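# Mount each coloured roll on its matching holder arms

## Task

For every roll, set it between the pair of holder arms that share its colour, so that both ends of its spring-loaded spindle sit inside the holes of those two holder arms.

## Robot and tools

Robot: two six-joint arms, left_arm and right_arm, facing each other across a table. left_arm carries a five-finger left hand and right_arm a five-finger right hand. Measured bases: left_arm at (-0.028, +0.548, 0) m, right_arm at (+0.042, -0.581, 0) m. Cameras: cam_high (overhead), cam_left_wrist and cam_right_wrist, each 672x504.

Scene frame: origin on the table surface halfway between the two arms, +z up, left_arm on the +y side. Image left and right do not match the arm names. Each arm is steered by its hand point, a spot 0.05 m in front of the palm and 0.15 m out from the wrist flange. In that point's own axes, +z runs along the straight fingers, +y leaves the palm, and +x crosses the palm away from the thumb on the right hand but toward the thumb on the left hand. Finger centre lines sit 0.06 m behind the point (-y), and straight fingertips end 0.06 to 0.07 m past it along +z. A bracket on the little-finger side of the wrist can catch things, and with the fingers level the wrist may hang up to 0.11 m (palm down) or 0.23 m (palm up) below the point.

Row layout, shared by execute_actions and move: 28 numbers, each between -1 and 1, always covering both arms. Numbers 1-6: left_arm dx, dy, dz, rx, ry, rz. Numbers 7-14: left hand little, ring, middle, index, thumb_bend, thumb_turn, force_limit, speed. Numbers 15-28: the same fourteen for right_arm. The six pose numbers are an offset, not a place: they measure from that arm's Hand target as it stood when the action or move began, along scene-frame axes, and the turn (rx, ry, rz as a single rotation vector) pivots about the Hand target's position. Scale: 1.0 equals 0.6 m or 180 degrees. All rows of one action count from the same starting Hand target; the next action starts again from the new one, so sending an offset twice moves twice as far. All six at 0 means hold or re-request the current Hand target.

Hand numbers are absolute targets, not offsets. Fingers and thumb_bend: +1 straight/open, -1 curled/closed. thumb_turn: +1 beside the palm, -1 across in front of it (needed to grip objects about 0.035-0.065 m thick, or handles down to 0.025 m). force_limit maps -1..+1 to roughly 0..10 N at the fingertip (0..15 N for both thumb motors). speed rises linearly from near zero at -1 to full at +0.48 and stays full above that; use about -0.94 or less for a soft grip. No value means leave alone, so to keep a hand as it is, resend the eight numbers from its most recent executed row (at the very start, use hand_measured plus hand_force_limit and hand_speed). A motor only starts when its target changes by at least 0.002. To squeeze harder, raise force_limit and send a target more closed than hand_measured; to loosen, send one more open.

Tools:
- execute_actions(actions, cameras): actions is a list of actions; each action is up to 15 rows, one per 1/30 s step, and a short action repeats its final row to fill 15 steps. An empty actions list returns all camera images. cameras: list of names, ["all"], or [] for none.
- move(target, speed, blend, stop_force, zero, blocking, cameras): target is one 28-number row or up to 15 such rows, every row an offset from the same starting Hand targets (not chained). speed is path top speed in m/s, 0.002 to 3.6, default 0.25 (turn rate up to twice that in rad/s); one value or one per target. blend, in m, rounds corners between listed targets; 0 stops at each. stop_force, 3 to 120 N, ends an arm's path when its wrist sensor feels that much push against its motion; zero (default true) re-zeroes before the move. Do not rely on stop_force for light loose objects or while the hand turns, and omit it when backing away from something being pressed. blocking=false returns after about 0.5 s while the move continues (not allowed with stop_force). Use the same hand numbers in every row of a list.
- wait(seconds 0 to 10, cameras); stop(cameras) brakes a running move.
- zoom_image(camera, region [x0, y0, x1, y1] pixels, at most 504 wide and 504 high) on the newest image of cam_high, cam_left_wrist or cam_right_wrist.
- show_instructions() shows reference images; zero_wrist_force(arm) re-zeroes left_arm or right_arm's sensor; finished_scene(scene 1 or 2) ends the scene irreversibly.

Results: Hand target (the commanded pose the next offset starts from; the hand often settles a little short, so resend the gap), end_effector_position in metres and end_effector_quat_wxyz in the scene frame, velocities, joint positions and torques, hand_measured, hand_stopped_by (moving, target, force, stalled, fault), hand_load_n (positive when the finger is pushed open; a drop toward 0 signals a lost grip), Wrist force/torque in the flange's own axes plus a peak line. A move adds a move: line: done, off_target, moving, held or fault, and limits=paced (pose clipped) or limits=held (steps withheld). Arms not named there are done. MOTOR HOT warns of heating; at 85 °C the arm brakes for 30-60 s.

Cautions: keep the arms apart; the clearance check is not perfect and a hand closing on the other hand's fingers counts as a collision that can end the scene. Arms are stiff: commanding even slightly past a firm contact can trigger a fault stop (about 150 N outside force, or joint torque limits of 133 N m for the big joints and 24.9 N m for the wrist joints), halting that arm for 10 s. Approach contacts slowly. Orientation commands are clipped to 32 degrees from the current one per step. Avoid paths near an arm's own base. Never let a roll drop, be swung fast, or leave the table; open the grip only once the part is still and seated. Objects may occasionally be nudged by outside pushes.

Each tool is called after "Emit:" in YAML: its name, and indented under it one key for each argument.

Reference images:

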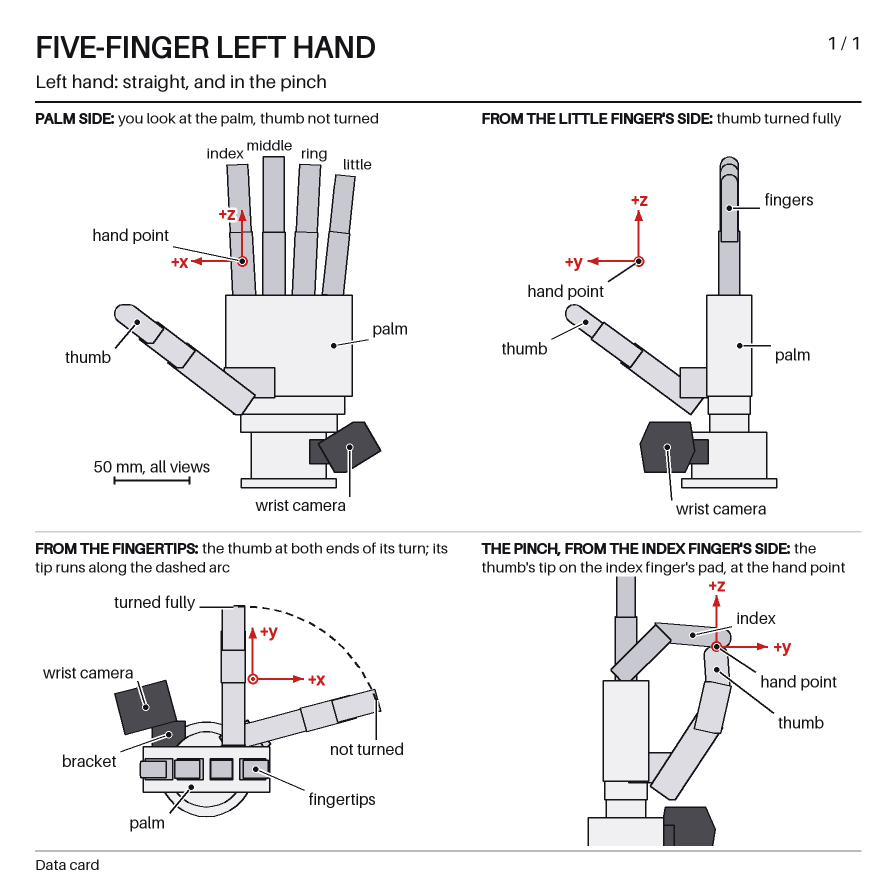

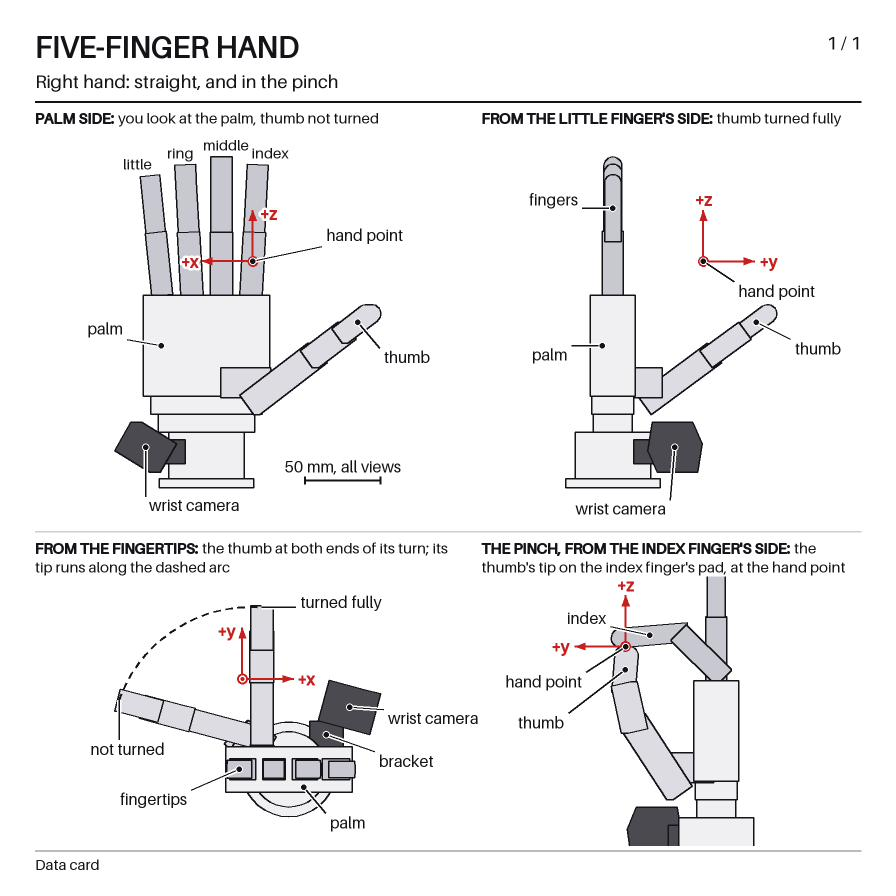

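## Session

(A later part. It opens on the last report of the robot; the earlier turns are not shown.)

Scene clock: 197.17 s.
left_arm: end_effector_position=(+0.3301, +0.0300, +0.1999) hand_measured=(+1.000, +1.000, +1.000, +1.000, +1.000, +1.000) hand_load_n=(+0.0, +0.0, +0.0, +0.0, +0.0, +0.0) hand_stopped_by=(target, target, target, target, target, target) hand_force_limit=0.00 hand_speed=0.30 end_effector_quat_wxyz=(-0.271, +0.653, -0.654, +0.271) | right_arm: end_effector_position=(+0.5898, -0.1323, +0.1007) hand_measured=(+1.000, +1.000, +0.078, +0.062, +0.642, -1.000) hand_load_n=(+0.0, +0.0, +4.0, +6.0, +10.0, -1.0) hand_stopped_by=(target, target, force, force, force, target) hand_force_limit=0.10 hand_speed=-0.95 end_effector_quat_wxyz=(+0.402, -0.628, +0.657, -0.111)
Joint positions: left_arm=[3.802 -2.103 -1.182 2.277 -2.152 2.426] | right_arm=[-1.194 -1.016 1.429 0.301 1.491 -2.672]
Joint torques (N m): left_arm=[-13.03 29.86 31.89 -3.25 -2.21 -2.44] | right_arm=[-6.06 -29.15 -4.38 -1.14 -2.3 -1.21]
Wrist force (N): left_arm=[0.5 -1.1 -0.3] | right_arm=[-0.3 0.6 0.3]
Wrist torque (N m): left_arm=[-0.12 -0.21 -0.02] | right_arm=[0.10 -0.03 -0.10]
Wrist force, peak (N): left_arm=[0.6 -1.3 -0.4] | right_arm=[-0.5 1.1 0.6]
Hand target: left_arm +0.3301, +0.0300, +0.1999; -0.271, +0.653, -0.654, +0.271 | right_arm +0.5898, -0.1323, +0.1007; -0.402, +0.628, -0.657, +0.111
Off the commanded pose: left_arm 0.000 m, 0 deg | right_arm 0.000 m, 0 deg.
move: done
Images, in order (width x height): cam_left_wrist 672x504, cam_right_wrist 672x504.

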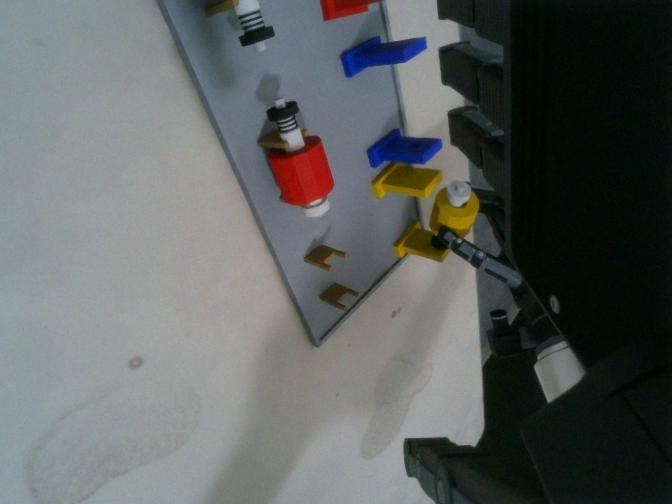

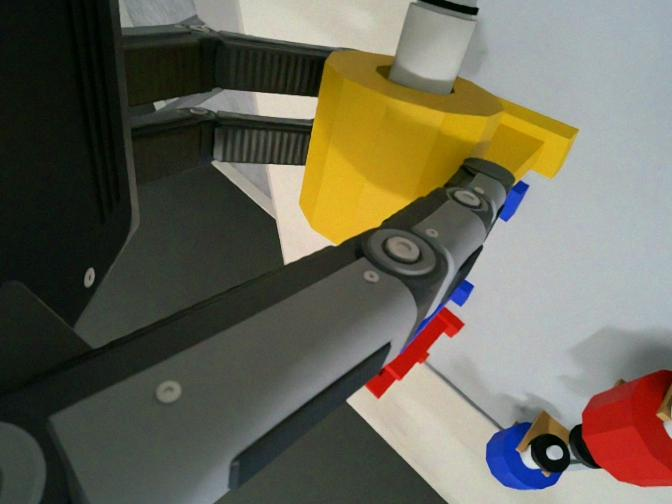

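Emit:
move:
  target: [0,0,0,0,0,0,1,1,1,1,1,1,0,0.3,0.0008,-0.0017,-0.0067,0,0,0,1,1,-0.35,-0.35,-0.15,-1,0.1,-0.95]
  speed: 0.015
  stop_force: 3
  cameras: ["cam_left_wrist","cam_right_wrist"]

Emit:
zoom_image:
  camera: "cam_left_wrist"
  region: [390, 170, 510, 275]

Emit:
zoom_image:
  camera: "cam_right_wrist"
  region: [290, 0, 610, 220]

Scene clock: 203.03 s.
left_arm: end_effector_position=(+0.3301, +0.0300, +0.1999) hand_measured=(+1.000, +1.000, +1.000, +1.000, +1.000, +1.000) hand_load_n=(+0.0, +0.0, +0.0, +0.0, +0.0, +0.0) hand_stopped_by=(target, target, target, target, target, target) hand_force_limit=0.00 hand_speed=0.30 end_effector_quat_wxyz=(-0.271, +0.653, -0.654, +0.271) | right_arm: end_effector_position=(+0.5903, -0.1333, +0.0967) hand_measured=(+1.000, +1.000, +0.078, +0.062, +0.642, -1.000) hand_load_n=(+0.0, +0.0, +4.5, +6.5, +9.5, -1.0) hand_stopped_by=(target, target, force, force, force, target) hand_force_limit=0.10 hand_speed=-0.95 end_effector_quat_wxyz=(+0.402, -0.628, +0.657, -0.111)
Joint positions: left_arm=[3.802 -2.103 -1.182 2.277 -2.152 2.426] | right_arm=[-1.196 -1.013 1.434 0.292 1.49 -2.673]
Joint torques (N m): left_arm=[-12.84 29.07 31.66 -3.18 -2.19 -2.36] | right_arm=[-8.44 -30.15 -5.29 -1.15 -2.34 -1.64]
Wrist force (N): left_arm=[0.4 -0.9 -0.3] | right_arm=[-0.2 0.8 0.5]
Wrist torque (N m): left_arm=[-0.10 -0.20 -0.03] | right_arm=[0.10 -0.07 -0.07]
Wrist force, peak (N): left_arm=[0.7 -1.3 -0.3] | right_arm=[-0.3 1.2 0.5]
Hand target: left_arm +0.3301, +0.0300, +0.1999; -0.271, +0.653, -0.654, +0.271 | right_arm +0.5903, -0.1333, +0.0967; -0.402, +0.628, -0.657, +0.111
Off the commanded pose: left_arm 0.000 m, 0 deg | right_arm 0.000 m, 0 deg.
move: done
Images, in order (width x height): cam_left_wrist 672x504, cam_right_wrist 672x504.

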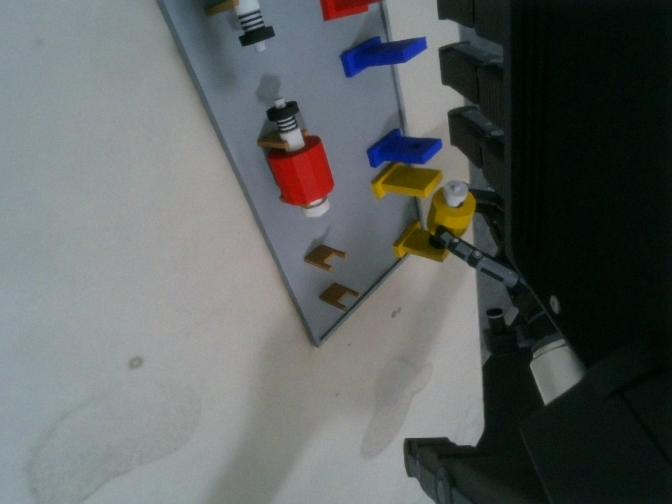

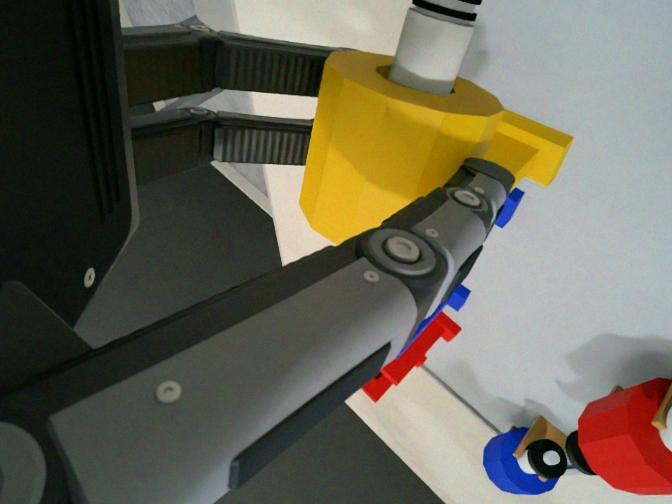

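Scaled by 4.200 from the camera's 672x504 image, which has a finer 960x720 frame.

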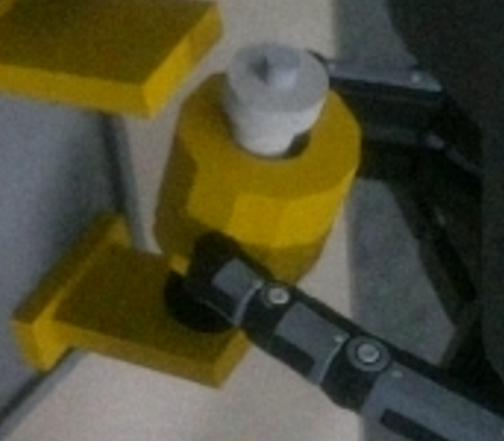

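Scaled by 1.575 from the camera's 672x504 image, which has a finer 960x720 frame.

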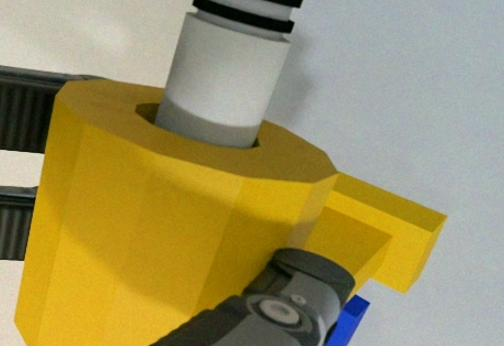

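Emit:
move:
  target: [0,0,0,0,0,0,1,1,1,1,1,1,0,0.3,-0.0008,-0.0017,-0.0033,0,0,0,1,1,-0.35,-0.35,-0.15,-1,0.1,-0.95]
  speed: 0.015
  stop_force: 3
  cameras: ["cam_left_wrist","cam_right_wrist"]

Emit:
zoom_image:
  camera: "cam_left_wrist"
  region: [390, 170, 510, 275]

Emit:
zoom_image:
  camera: "cam_right_wrist"
  region: [290, 0, 610, 220]

Scene clock: 204.93 s.
left_arm: end_effector_position=(+0.3301, +0.0300, +0.1999) hand_measured=(+1.000, +1.000, +1.000, +1.000, +1.000, +1.000) hand_load_n=(+0.0, +0.0, +0.0, +0.0, +0.0, +0.0) hand_stopped_by=(target, target, target, target, target, target) hand_force_limit=0.00 hand_speed=0.30 end_effector_quat_wxyz=(-0.271, +0.653, -0.654, +0.271) | right_arm: end_effector_position=(+0.5898, -0.1343, +0.0947) hand_measured=(+1.000, +1.000, +0.078, +0.062, +0.642, -1.000) hand_load_n=(+0.0, +0.0, +4.0, +6.5, +9.5, -0.5) hand_stopped_by=(target, target, force, force, force, target) hand_force_limit=0.10 hand_speed=-0.95 end_effector_quat_wxyz=(+0.402, -0.628, +0.657, -0.111)
Joint positions: left_arm=[3.802 -2.103 -1.182 2.277 -2.152 2.426] | right_arm=[-1.197 -1.013 1.44 0.287 1.489 -2.674]
Joint torques (N m): left_arm=[-12.88 29.24 30.76 -2.98 -2.05 -2.23] | right_arm=[-8.24 -46.42 -4.71 -0.99 -2.33 -1.55]
Wrist force (N): left_arm=[0.6 -1.0 -0.1] | right_arm=[-0.4 0.7 0.3]
Wrist torque (N m): left_arm=[-0.12 -0.22 -0.02] | right_arm=[0.12 -0.03 -0.08]
Wrist force, peak (N): left_arm=[0.5 -1.3 -0.3] | right_arm=[-0.4 1.1 0.6]
Hand target: left_arm +0.3301, +0.0300, +0.1999; -0.271, +0.653, -0.654, +0.271 | right_arm +0.5898, -0.1343, +0.0947; -0.402, +0.628, -0.657, +0.111
Off the commanded pose: left_arm 0.000 m, 0 deg | right_arm 0.000 m, 0 deg.
move: done
Images, in order (width x height): cam_left_wrist 672x504, cam_right_wrist 672x504.

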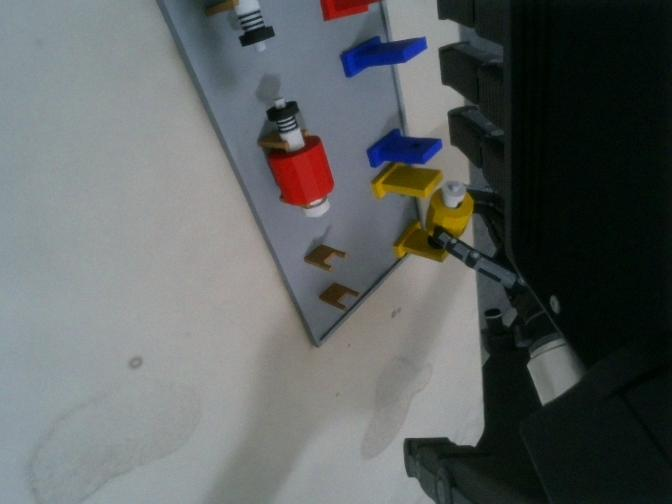

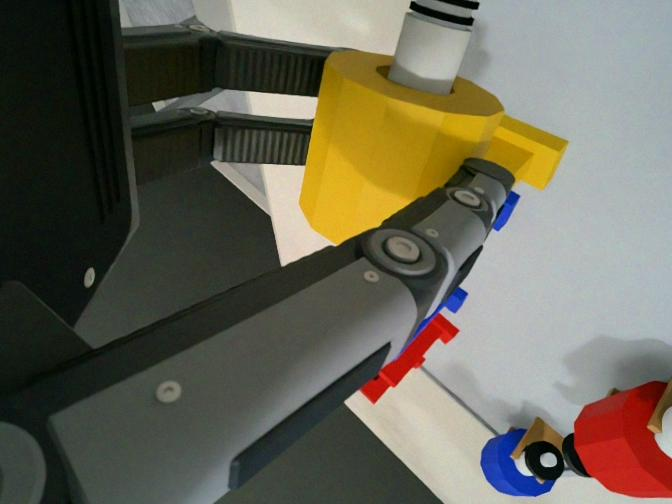

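Scaled by 4.200 from the camera's 672x504 image, which has a finer 960x720 frame.

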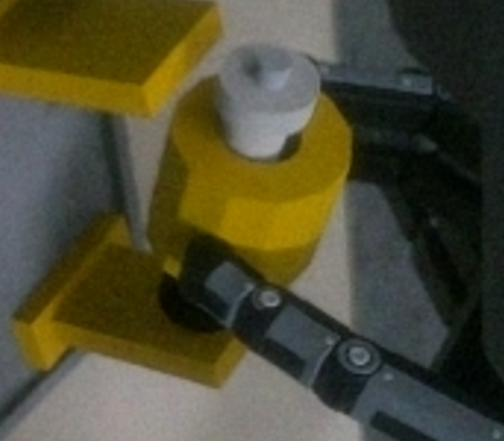

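Scaled by 1.575 from the camera's 672x504 image, which has a finer 960x720 frame.

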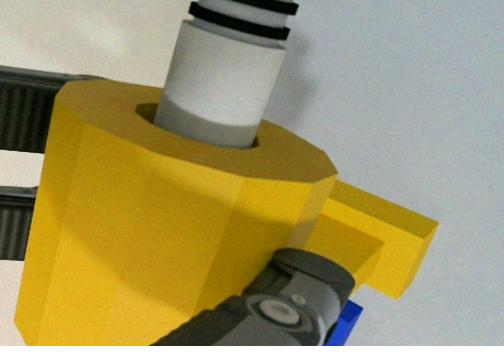

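Emit:
move:
  target: [0,0,0,0,0,0,1,1,1,1,1,1,0,0.3,-0.0013,-0.0017,-0.0033,0,0,0,1,1,-0.35,-0.35,-0.15,-1,0.1,-0.95]
  speed: 0.01
  stop_force: 3
  cameras: ["cam_left_wrist","cam_right_wrist"]

Emit:
zoom_image:
  camera: "cam_left_wrist"
  region: [390, 170, 510, 275]

Emit:
zoom_image:
  camera: "cam_right_wrist"
  region: [290, 0, 610, 220]

Scene clock: 206.40 s.
left_arm: end_effector_position=(+0.3301, +0.0300, +0.1999) hand_measured=(+1.000, +1.000, +1.000, +1.000, +1.000, +1.000) hand_load_n=(+0.5, +0.0, +0.0, +0.0, +0.0, +0.0) hand_stopped_by=(target, target, target, target, target, target) hand_force_limit=0.00 hand_speed=0.30 end_effector_quat_wxyz=(-0.271, +0.653, -0.654, +0.271) | right_arm: end_effector_position=(+0.5890, -0.1353, +0.0927) hand_measured=(+1.000, +1.000, +0.078, +0.062, +0.642, -1.000) hand_load_n=(+0.0, -0.5, +4.5, +6.0, +9.5, -1.0) hand_stopped_by=(target, target, force, force, force, target) hand_force_limit=0.10 hand_speed=-0.95 end_effector_quat_wxyz=(+0.402, -0.628, +0.657, -0.111)
Joint positions: left_arm=[3.802 -2.103 -1.182 2.277 -2.152 2.426] | right_arm=[-1.199 -1.014 1.447 0.281 1.488 -2.675]
Joint torques (N m): left_arm=[-13.31 30.15 31.28 -3.09 -2.24 -2.48] | right_arm=[-7.86 -46.01 -5.75 -0.86 -2.06 -1.64]
Wrist force (N): left_arm=[0.4 -1.0 -0.2] | right_arm=[-0.3 1.0 0.3]
Wrist torque (N m): left_arm=[-0.11 -0.19 -0.03] | right_arm=[0.14 -0.04 -0.07]
Wrist force, peak (N): left_arm=[0.7 -1.2 -0.2] | right_arm=[-0.4 1.3 0.7]
Hand target: left_arm +0.3301, +0.0300, +0.1999; -0.271, +0.653, -0.654, +0.271 | right_arm +0.5890, -0.1353, +0.0927; -0.402, +0.628, -0.657, +0.111
Off the commanded pose: left_arm 0.000 m, 0 deg | right_arm 0.000 m, 0 deg.
move: done
Images, in order (width x height): cam_left_wrist 672x504, cam_right_wrist 672x504.

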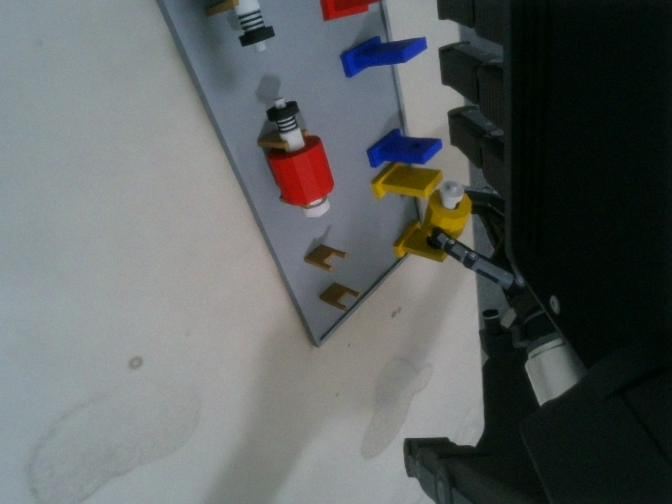

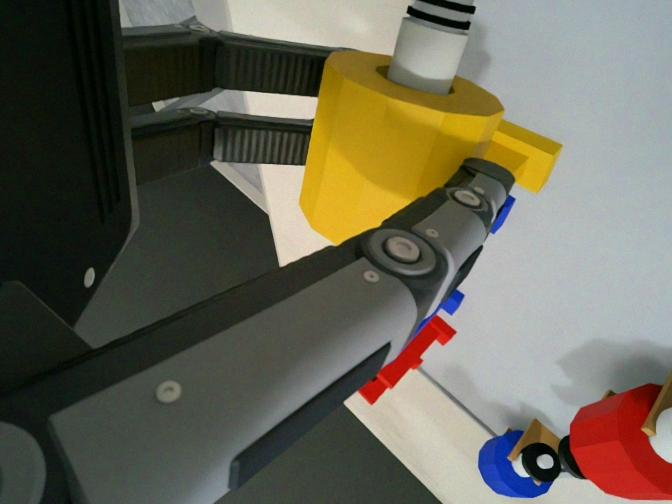

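Scaled by 4.200 from the camera's 672x504 image, which has a finer 960x720 frame.

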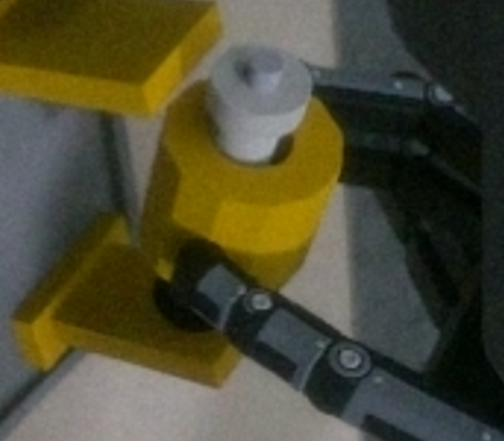

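Scaled by 1.575 from the camera's 672x504 image, which has a finer 960x720 frame.

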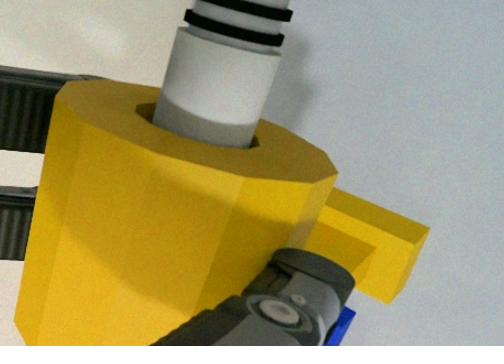

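Emit:
move:
  target: [0,0,0,0,0,0,1,1,1,1,1,1,0,0.3,0.0008,-0.0067,0,0,0,0,1,1,-0.35,-0.35,-0.15,-1,0.1,-0.95]
  speed: 0.01
  stop_force: 3
  cameras: ["cam_left_wrist","cam_right_wrist"]

Emit:
zoom_image:
  camera: "cam_left_wrist"
  region: [390, 170, 510, 275]

Emit:
zoom_image:
  camera: "cam_right_wrist"
  region: [290, 0, 610, 220]

Scene clock: 208.03 s.
left_arm: end_effector_position=(+0.3301, +0.0300, +0.1999) hand_measured=(+1.000, +1.000, +1.000, +1.000, +1.000, +1.000) hand_load_n=(+0.0, +0.0, +0.0, +0.0, +0.0, +0.0) hand_stopped_by=(target, target, target, target, target, target) hand_force_limit=0.00 hand_speed=0.30 end_effector_quat_wxyz=(-0.271, +0.653, -0.654, +0.271) | right_arm: end_effector_position=(+0.5895, -0.1394, +0.0927) hand_measured=(+1.000, +1.000, +0.078, +0.062, +0.642, -1.000) hand_load_n=(+0.0, +0.0, +4.0, +6.0, +9.5, -1.0) hand_stopped_by=(target, target, force, force, force, target) hand_force_limit=0.10 hand_speed=-0.95 end_effector_quat_wxyz=(+0.402, -0.628, +0.657, -0.111)
Joint positions: left_arm=[3.802 -2.103 -1.182 2.277 -2.152 2.426] | right_arm=[-1.206 -1.018 1.454 0.278 1.482 -2.68]
Joint torques (N m): left_arm=[-13.81 30.47 30.61 -3.05 -2.26 -2.4] | right_arm=[-10 -45.74 -4.6 -0.93 -2.43 -1.73]
Wrist force (N): left_arm=[0.5 -1.1 -0.4] | right_arm=[-0.1 1.1 0.6]
Wrist torque (N m): left_arm=[-0.13 -0.21 -0.02] | right_arm=[0.12 -0.11 -0.04]
Wrist force, peak (N): left_arm=[0.6 -1.2 -0.2] | right_arm=[-0.4 1.2 0.8]
Hand target: left_arm +0.3301, +0.0300, +0.1999; -0.271, +0.653, -0.654, +0.271 | right_arm +0.5895, -0.1394, +0.0927; -0.402, +0.628, -0.657, +0.111
Off the commanded pose: left_arm 0.000 m, 0 deg | right_arm 0.000 m, 0 deg.
move: done
Images, in order (width x height): cam_left_wrist 672x504, cam_right_wrist 672x504.

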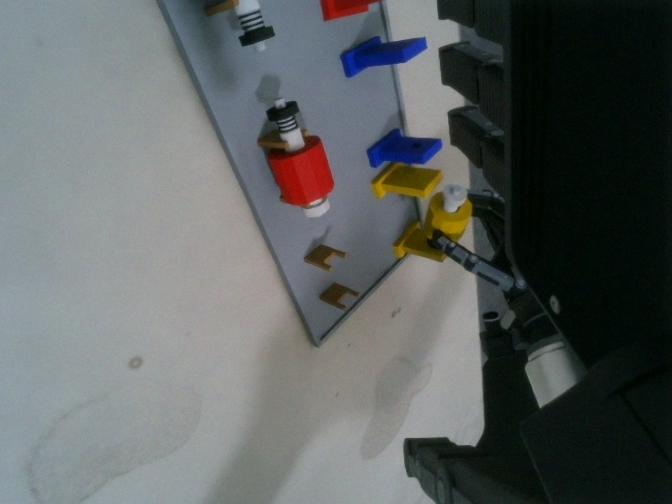

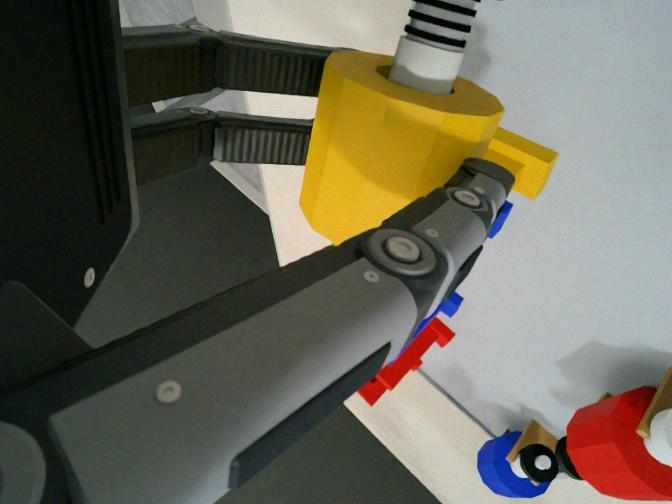

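Scaled by 4.200 from the camera's 672x504 image, which has a finer 960x720 frame.

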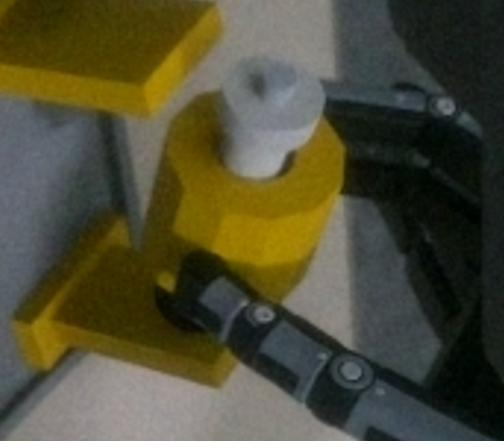

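Scaled by 1.575 from the camera's 672x504 image, which has a finer 960x720 frame.

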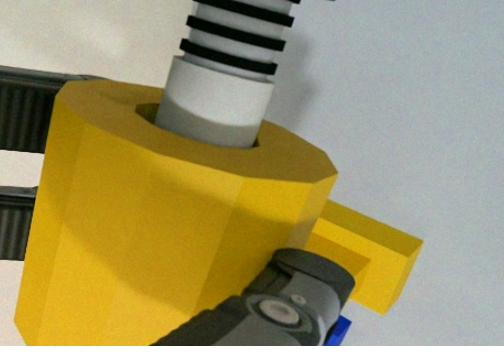

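Emit:
move:
  target:
    - [0,0,0,0,0,0,1,1,1,1,1,1,0,0.3,0.0017,-0.0007,0,0,0,0,1,1,-0.35,-0.35,-0.15,-1,0.1,-0.95]
    - [0,0,0,0,0,0,1,1,1,1,1,1,0,0.3,0.0017,-0.003,-0.0058,0,0,0,1,1,-0.35,-0.35,-0.15,-1,0.1,-0.95]
  speed: 0.006
  stop_force: 3
  cameras: ["cam_left_wrist","cam_right_wrist"]

Emit:
zoom_image:
  camera: "cam_left_wrist"
  region: [390, 170, 510, 275]

Emit:
zoom_image:
  camera: "cam_right_wrist"
  region: [290, 0, 610, 220]

Scene clock: 210.07 s.
left_arm: end_effector_position=(+0.3301, +0.0300, +0.1999) hand_measured=(+1.000, +1.000, +1.000, +1.000, +1.000, +1.000) hand_load_n=(+0.0, +0.0, +0.0, +0.0, +0.0, +0.0) hand_stopped_by=(target, target, target, target, target, target) hand_force_limit=0.00 hand_speed=0.30 end_effector_quat_wxyz=(-0.271, +0.653, -0.654, +0.271) | right_arm: end_effector_position=(+0.5905, -0.1412, +0.0892) hand_measured=(+1.000, +1.000, +0.078, +0.062, +0.642, -1.000) hand_load_n=(+0.0, +0.0, +4.0, +6.5, +9.5, -1.0) hand_stopped_by=(target, target, force, force, force, target) hand_force_limit=0.10 hand_speed=-0.95 end_effector_quat_wxyz=(+0.402, -0.628, +0.657, -0.111)
Joint positions: left_arm=[3.802 -2.103 -1.182 2.277 -2.152 2.426] | right_arm=[-1.21 -1.015 1.459 0.271 1.479 -2.683]
Joint torques (N m): left_arm=[-12.61 29.75 31.51 -3.1 -2.31 -2.23] | right_arm=[-7.74 -30.38 -5.91 -0.94 -2.49 -1.48]
Wrist force (N): left_arm=[0.5 -1.0 -0.3] | right_arm=[-0.2 1.0 0.2]
Wrist torque (N m): left_arm=[-0.12 -0.22 -0.02] | right_arm=[0.14 -0.05 -0.07]
Wrist force, peak (N): left_arm=[0.7 -1.1 -0.2] | right_arm=[-0.4 1.5 0.5]
Hand target: left_arm +0.3301, +0.0300, +0.1999; -0.271, +0.653, -0.654, +0.271 | right_arm +0.5905, -0.1412, +0.0892; -0.402, +0.628, -0.657, +0.111
Off the commanded pose: left_arm 0.000 m, 0 deg | right_arm 0.000 m, 0 deg.
move: done
Images, in order (width x height): cam_left_wrist 672x504, cam_right_wrist 672x504.

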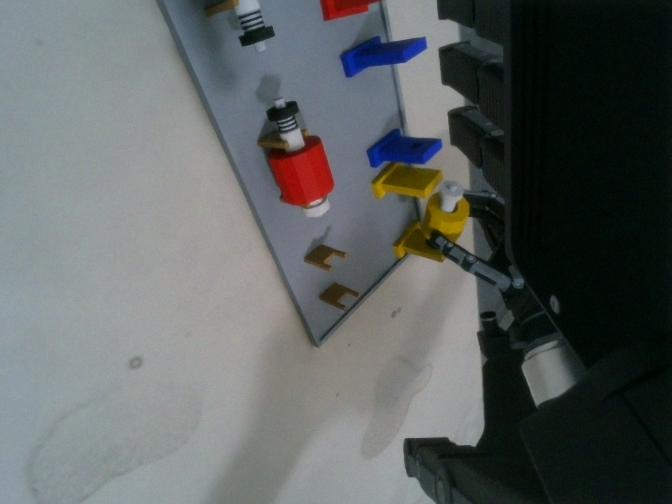

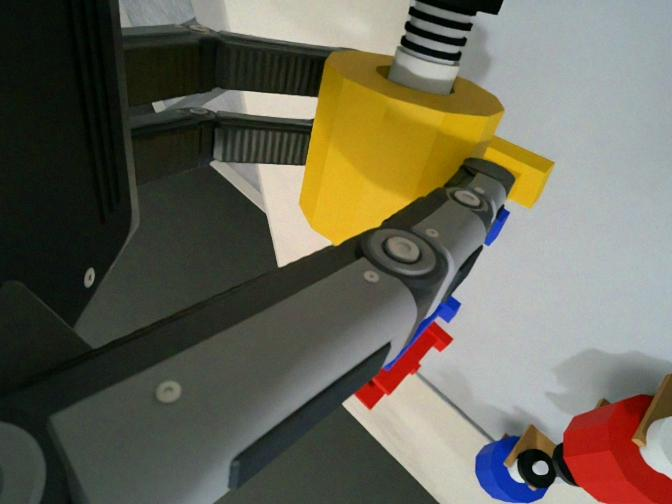

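Scaled by 4.200 from the camera's 672x504 image, which has a finer 960x720 frame.

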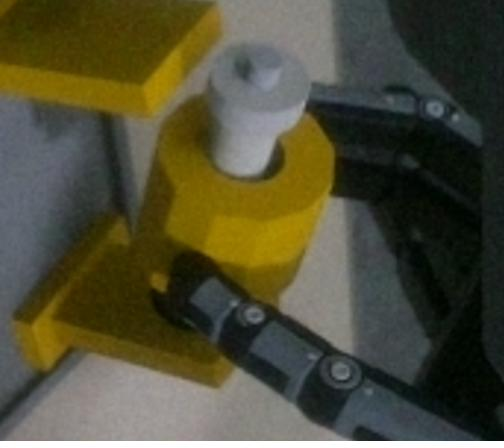

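Scaled by 1.575 from the camera's 672x504 image, which has a finer 960x720 frame.

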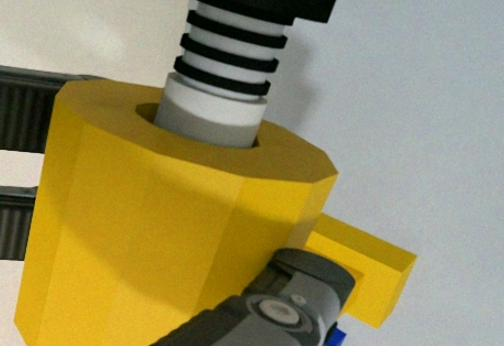

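Emit:
zoom_image:
  camera: "cam_left_wrist"
  region: [415, 175, 485, 265]

Emit:
zoom_image:
  camera: "cam_right_wrist"
  region: [370, 0, 520, 110]

Scaled by 5.600 from the camera's 672x504 image, which has a finer 960x720 frame.

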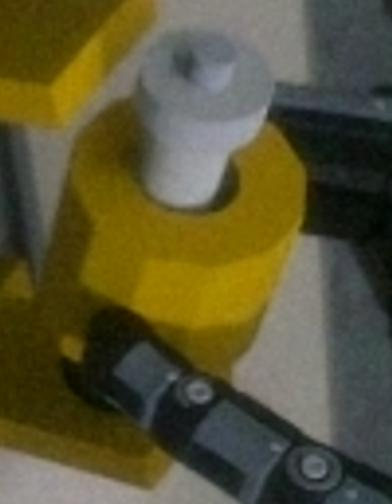

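Scaled by 3.360 from the camera's 672x504 image, which has a finer 960x720 frame.

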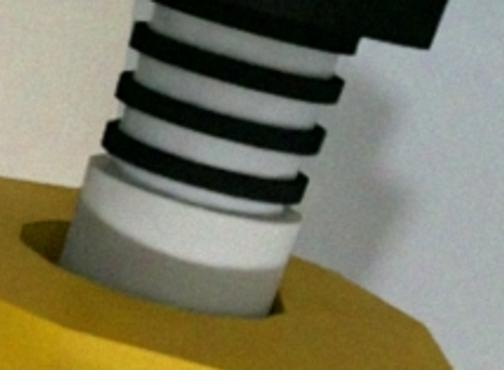

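Emit:
move:
  target: [0,0,0,0,0,0,1,1,1,1,1,1,0,0.3,0.0007,-0.0061,-0.0026,0,0,0,1,1,-0.35,-0.35,-0.15,-1,0.1,-0.95]
  speed: 0.01
  stop_force: 3
  cameras: ["cam_left_wrist","cam_right_wrist"]

Emit:
zoom_image:
  camera: "cam_left_wrist"
  region: [415, 175, 485, 265]

Emit:
zoom_image:
  camera: "cam_right_wrist"
  region: [370, 0, 520, 110]

Scene clock: 212.63 s.
left_arm: end_effector_position=(+0.3301, +0.0300, +0.1999) hand_measured=(+1.000, +1.000, +1.000, +1.000, +1.000, +1.000) hand_load_n=(+0.0, +0.0, +0.0, +0.0, +0.0, +0.0) hand_stopped_by=(target, target, target, target, target, target) hand_force_limit=0.00 hand_speed=0.30 end_effector_quat_wxyz=(-0.271, +0.653, -0.654, +0.271) | right_arm: end_effector_position=(+0.5909, -0.1448, +0.0877) hand_measured=(+1.000, +1.000, +0.078, +0.062, +0.642, -1.000) hand_load_n=(+0.0, +0.0, +4.0, +6.5, +9.5, -1.0) hand_stopped_by=(target, target, force, force, force, target) hand_force_limit=0.10 hand_speed=-0.95 end_effector_quat_wxyz=(+0.402, -0.628, +0.657, -0.111)
Joint positions: left_arm=[3.802 -2.103 -1.182 2.277 -2.152 2.426] | right_arm=[-1.217 -1.017 1.467 0.265 1.474 -2.687]
Joint torques (N m): left_arm=[-13.2 29.87 31.21 -3.17 -2.3 -2.47] | right_arm=[-7.7 -45.72 -4.93 -1.18 -2.51 -1.44]
Wrist force (N): left_arm=[0.4 -1.1 -0.1] | right_arm=[-0.2 1.4 0.8]
Wrist torque (N m): left_arm=[-0.14 -0.20 -0.02] | right_arm=[0.14 -0.10 -0.05]
Wrist force, peak (N): left_arm=[0.5 -1.3 -0.2] | right_arm=[-0.2 1.3 0.9]
Hand target: left_arm +0.3301, +0.0300, +0.1999; -0.271, +0.653, -0.654, +0.271 | right_arm +0.5909, -0.1448, +0.0877; -0.402, +0.628, -0.657, +0.111
Off the commanded pose: left_arm 0.000 m, 0 deg | right_arm 0.000 m, 0 deg.
move: done
Images, in order (width x height): cam_left_wrist 672x504, cam_right_wrist 672x504.

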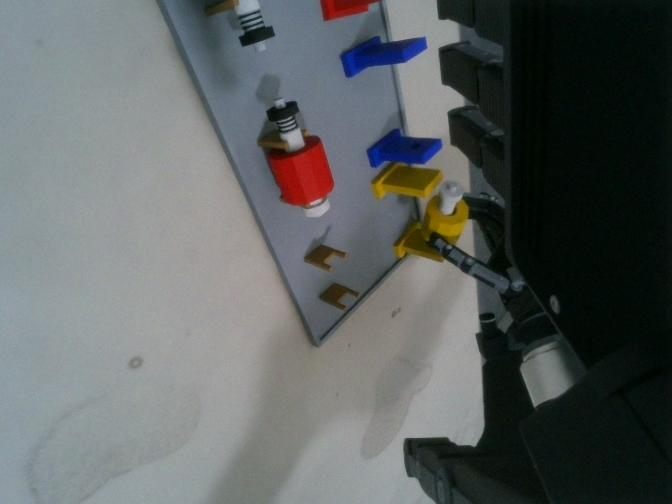

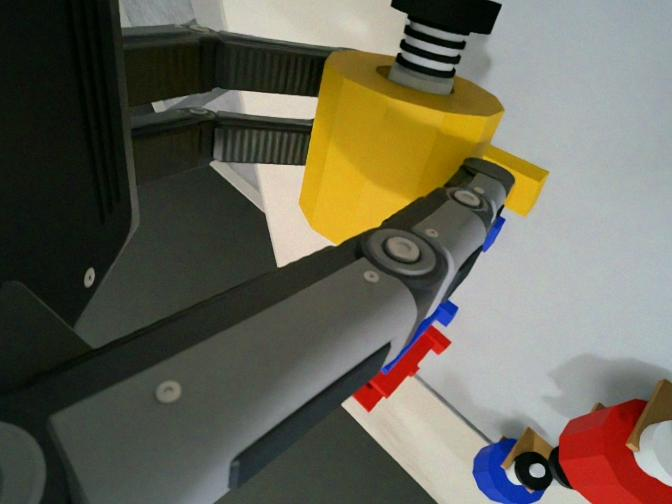

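Scaled by 5.600 from the camera's 672x504 image, which has a finer 960x720 frame.

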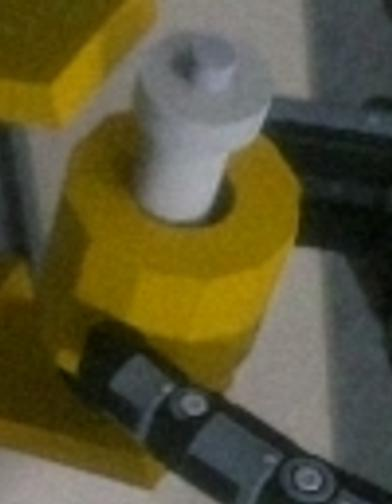

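Scaled by 3.360 from the camera's 672x504 image, which has a finer 960x720 frame.

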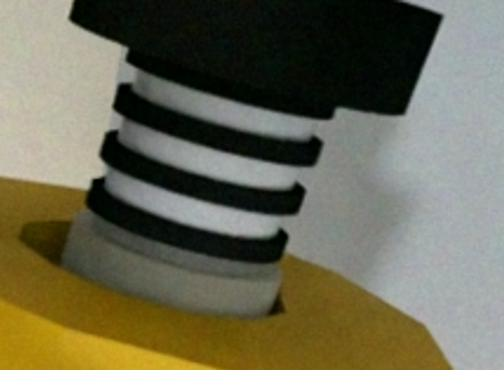

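Emit:
move:
  target: [0,0,0,0,0,0,1,1,1,1,1,1,0,0.3,0.0009,-0.0076,-0.0033,0,0,0,1,1,-0.35,-0.35,-0.15,-1,0.1,-0.95]
  speed: 0.01
  stop_force: 3
  cameras: ["cam_high","cam_left_wrist","cam_right_wrist"]

Emit:
zoom_image:
  camera: "cam_left_wrist"
  region: [415, 175, 485, 265]

Emit:
zoom_image:
  camera: "cam_right_wrist"
  region: [350, 0, 520, 110]

Scene clock: 214.30 s.
left_arm: end_effector_position=(+0.3301, +0.0300, +0.1999) hand_measured=(+1.000, +1.000, +1.000, +1.000, +1.000, +1.000) hand_load_n=(+0.0, +0.0, +0.0, -0.5, +0.0, +0.0) hand_stopped_by=(target, target, target, target, target, target) hand_force_limit=0.00 hand_speed=0.30 end_effector_quat_wxyz=(-0.271, +0.653, -0.654, +0.271) | right_arm: end_effector_position=(+0.5915, -0.1494, +0.0857) hand_measured=(+1.000, +1.000, +0.078, +0.062, +0.642, -1.000) hand_load_n=(+0.0, +0.0, +4.0, +6.0, +10.0, -1.0) hand_stopped_by=(target, target, force, force, force, target) hand_force_limit=0.10 hand_speed=-0.95 end_effector_quat_wxyz=(+0.402, -0.628, +0.657, -0.111)
Joint positions: left_arm=[3.802 -2.103 -1.182 2.277 -2.152 2.426] | right_arm=[-1.226 -1.02 1.477 0.258 1.467 -2.693]
Joint torques (N m): left_arm=[-13.6 29.77 30.81 -3.15 -2.32 -2.31] | right_arm=[-9.04 -46.08 -5.96 -0.99 -2.53 -1.64]
Wrist force (N): left_arm=[0.4 -1.1 -0.1] | right_arm=[-0.4 1.2 0.7]
Wrist torque (N m): left_arm=[-0.14 -0.20 -0.03] | right_arm=[0.12 -0.08 -0.06]
Wrist force, peak (N): left_arm=[0.6 -1.2 -0.1] | right_arm=[-0.3 1.6 0.7]
Hand target: left_arm +0.3301, +0.0300, +0.1999; -0.271, +0.653, -0.654, +0.271 | right_arm +0.5915, -0.1494, +0.0857; -0.402, +0.628, -0.657, +0.111
Off the commanded pose: left_arm 0.000 m, 0 deg | right_arm 0.000 m, 0 deg.
move: done

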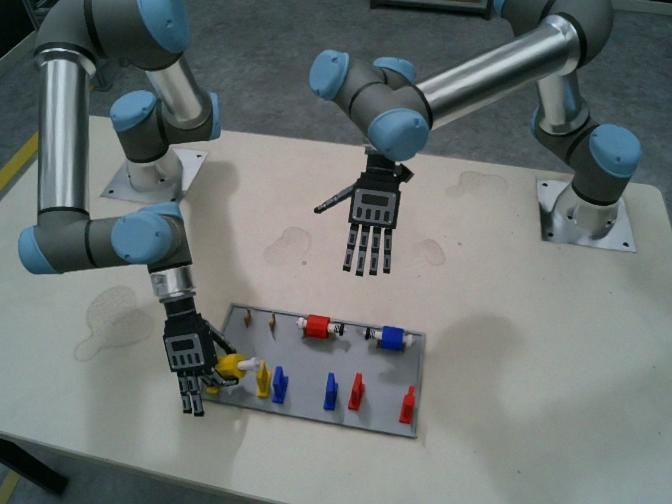

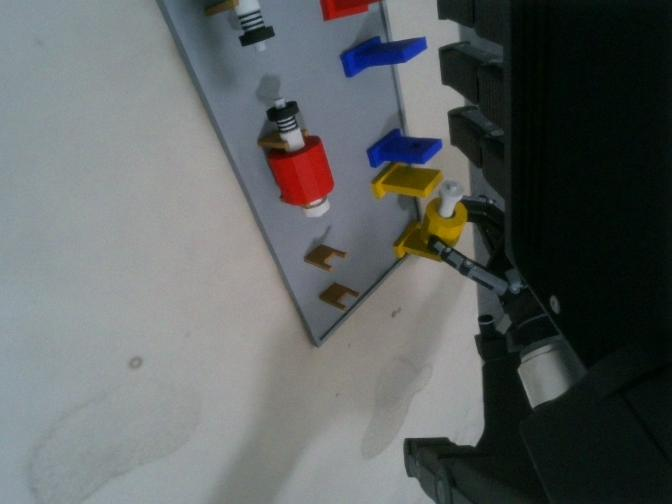

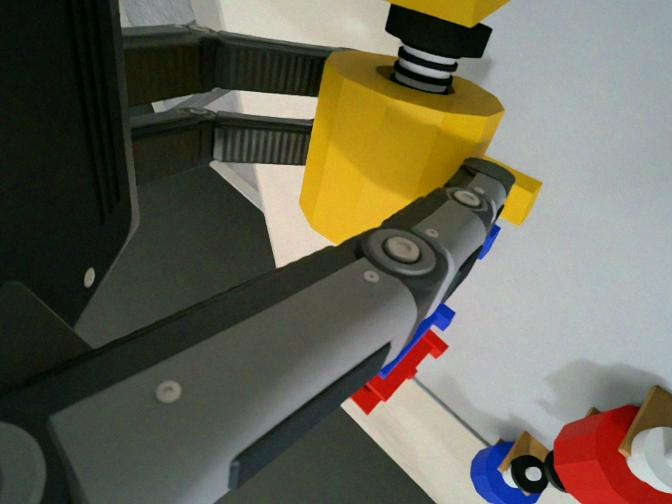

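Scaled by 5.600 from the camera's 672x504 image, which has a finer 960x720 frame.

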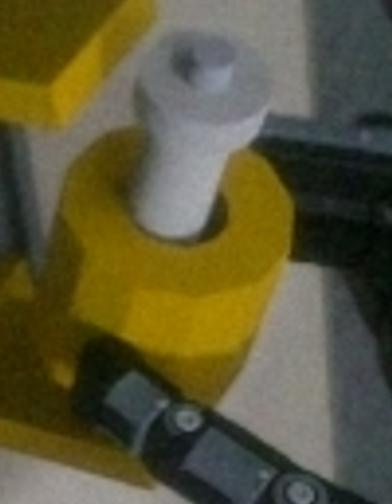

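Scaled by 2.965 from the camera's 672x504 image, which has a finer 960x720 frame.

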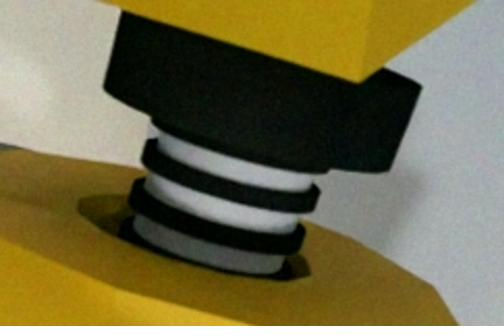

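Emit:
move:
  target:
    - [0,0,0,0,0,0,1,1,1,1,1,1,0,0.3,0.00088,-0.00036,-0.0002,0,0,0,1,1,-0.35,-0.35,-0.15,-1,0.1,-0.95]
    - [0,0,0,0,0,0,1,1,1,1,1,1,0,0.3,0.00094,-0.00081,0.00628,0,0,0,1,1,-0.35,-0.35,-0.15,-1,0.1,-0.95]
    - [0,0,0,0,0,0,1,1,1,1,1,1,0,0.3,0.00228,-0.0008,0.00621,0,0,0,1,1,-0.35,-0.35,-0.15,-1,0.1,-0.95]
    - [0,0,0,0,0,0,1,1,1,1,1,1,0,0.3,0.00238,-0.00156,-0.00745,0,0,0,1,1,-0.35,-0.35,-0.15,-1,0.1,-0.95]
    - [0,0,0,0,0,0,1,1,1,1,1,1,0,0.3,-0.00025,-0.00204,-0.00751,0,0,0,1,1,-0.35,-0.35,-0.15,-1,0.1,-0.95]
    - [0,0,0,0,0,0,1,1,1,1,1,1,0,0.3,-0.00016,-0.0028,0.00549,0,0,0,1,1,-0.35,-0.35,-0.15,-1,0.1,-0.95]
  speed: 0.008
  stop_force: 3
  cameras: ["cam_left_wrist","cam_right_wrist"]

Emit:
zoom_image:
  camera: "cam_right_wrist"
  region: [350, 0, 520, 110]

Emit:
zoom_image:
  camera: "cam_left_wrist"
  region: [415, 175, 485, 265]

Scene clock: 220.77 s.
left_arm: end_effector_position=(+0.3301, +0.0300, +0.1999) hand_measured=(+1.000, +1.000, +1.000, +1.000, +1.000, +1.000) hand_load_n=(+0.0, +0.0, +0.0, -0.5, +0.0, +0.0) hand_stopped_by=(target, target, target, target, target, target) hand_force_limit=0.00 hand_speed=0.30 end_effector_quat_wxyz=(-0.271, +0.653, -0.654, +0.271) | right_arm: end_effector_position=(+0.5914, -0.1511, +0.0890) hand_measured=(+1.000, +1.000, +0.080, +0.062, +0.642, -1.000) hand_load_n=(+0.0, +0.0, +5.5, +6.0, +10.0, -0.5) hand_stopped_by=(target, target, force, force, force, target) hand_force_limit=0.10 hand_speed=-0.95 end_effector_quat_wxyz=(+0.402, -0.628, +0.657, -0.111)
Joint positions: left_arm=[3.802 -2.103 -1.182 2.277 -2.152 2.426] | right_arm=[-1.229 -1.026 1.477 0.264 1.465 -2.695]
Joint torques (N m): left_arm=[-12.94 30.54 30.14 -3.18 -2.35 -2.2] | right_arm=[-9.18 -47.15 -33.62 1.77 -0.58 -1.57]
Wrist force (N): left_arm=[0.6 -1.0 -0.1] | right_arm=[-1.0 1.9 1.5]
Wrist torque (N m): left_arm=[-0.12 -0.23 -0.02] | right_arm=[0.14 -0.13 -0.01]
Wrist force, peak (N): left_arm=[0.7 -1.2 -0.4] | right_arm=[0.6 3.2 2.2]
Hand target: left_arm +0.3301, +0.0300, +0.1999; -0.271, +0.653, -0.654, +0.271 | right_arm +0.5914, -0.1511, +0.0890; -0.402, +0.628, -0.657, +0.111
Off the commanded pose: left_arm 0.000 m, 0 deg | right_arm 0.000 m, 0 deg.
move: done
Images, in order (width x height): cam_left_wrist 672x504, cam_right_wrist 672x504.

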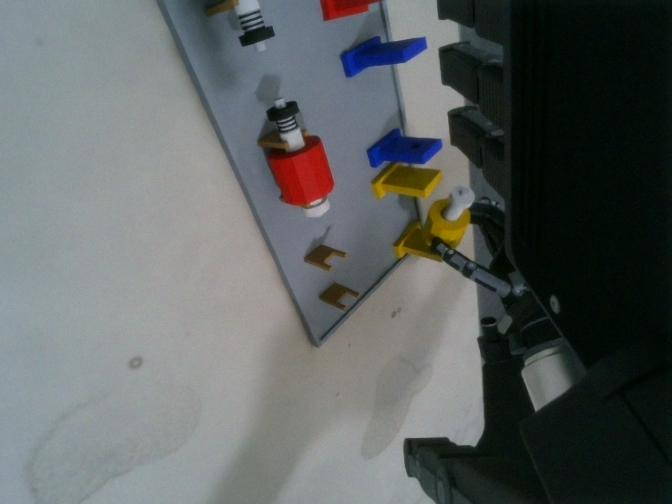

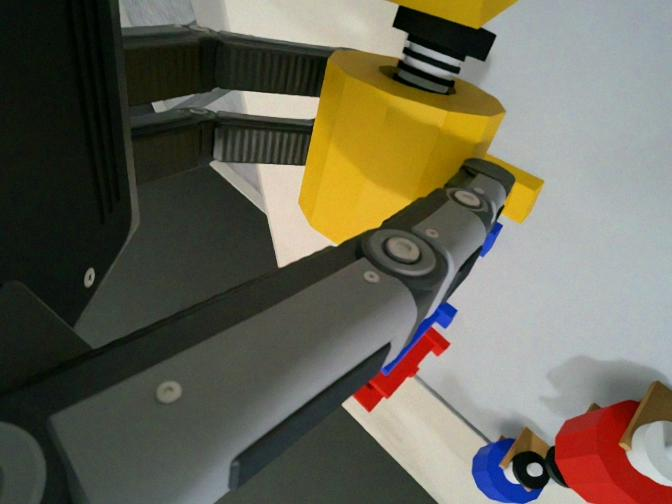

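Scaled by 2.965 from the camera's 672x504 image, which has a finer 960x720 frame.

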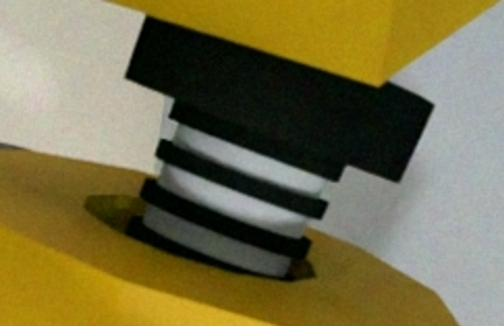

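Scaled by 5.600 from the camera's 672x504 image, which has a finer 960x720 frame.

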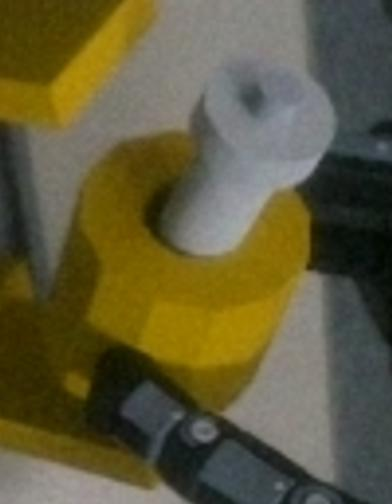

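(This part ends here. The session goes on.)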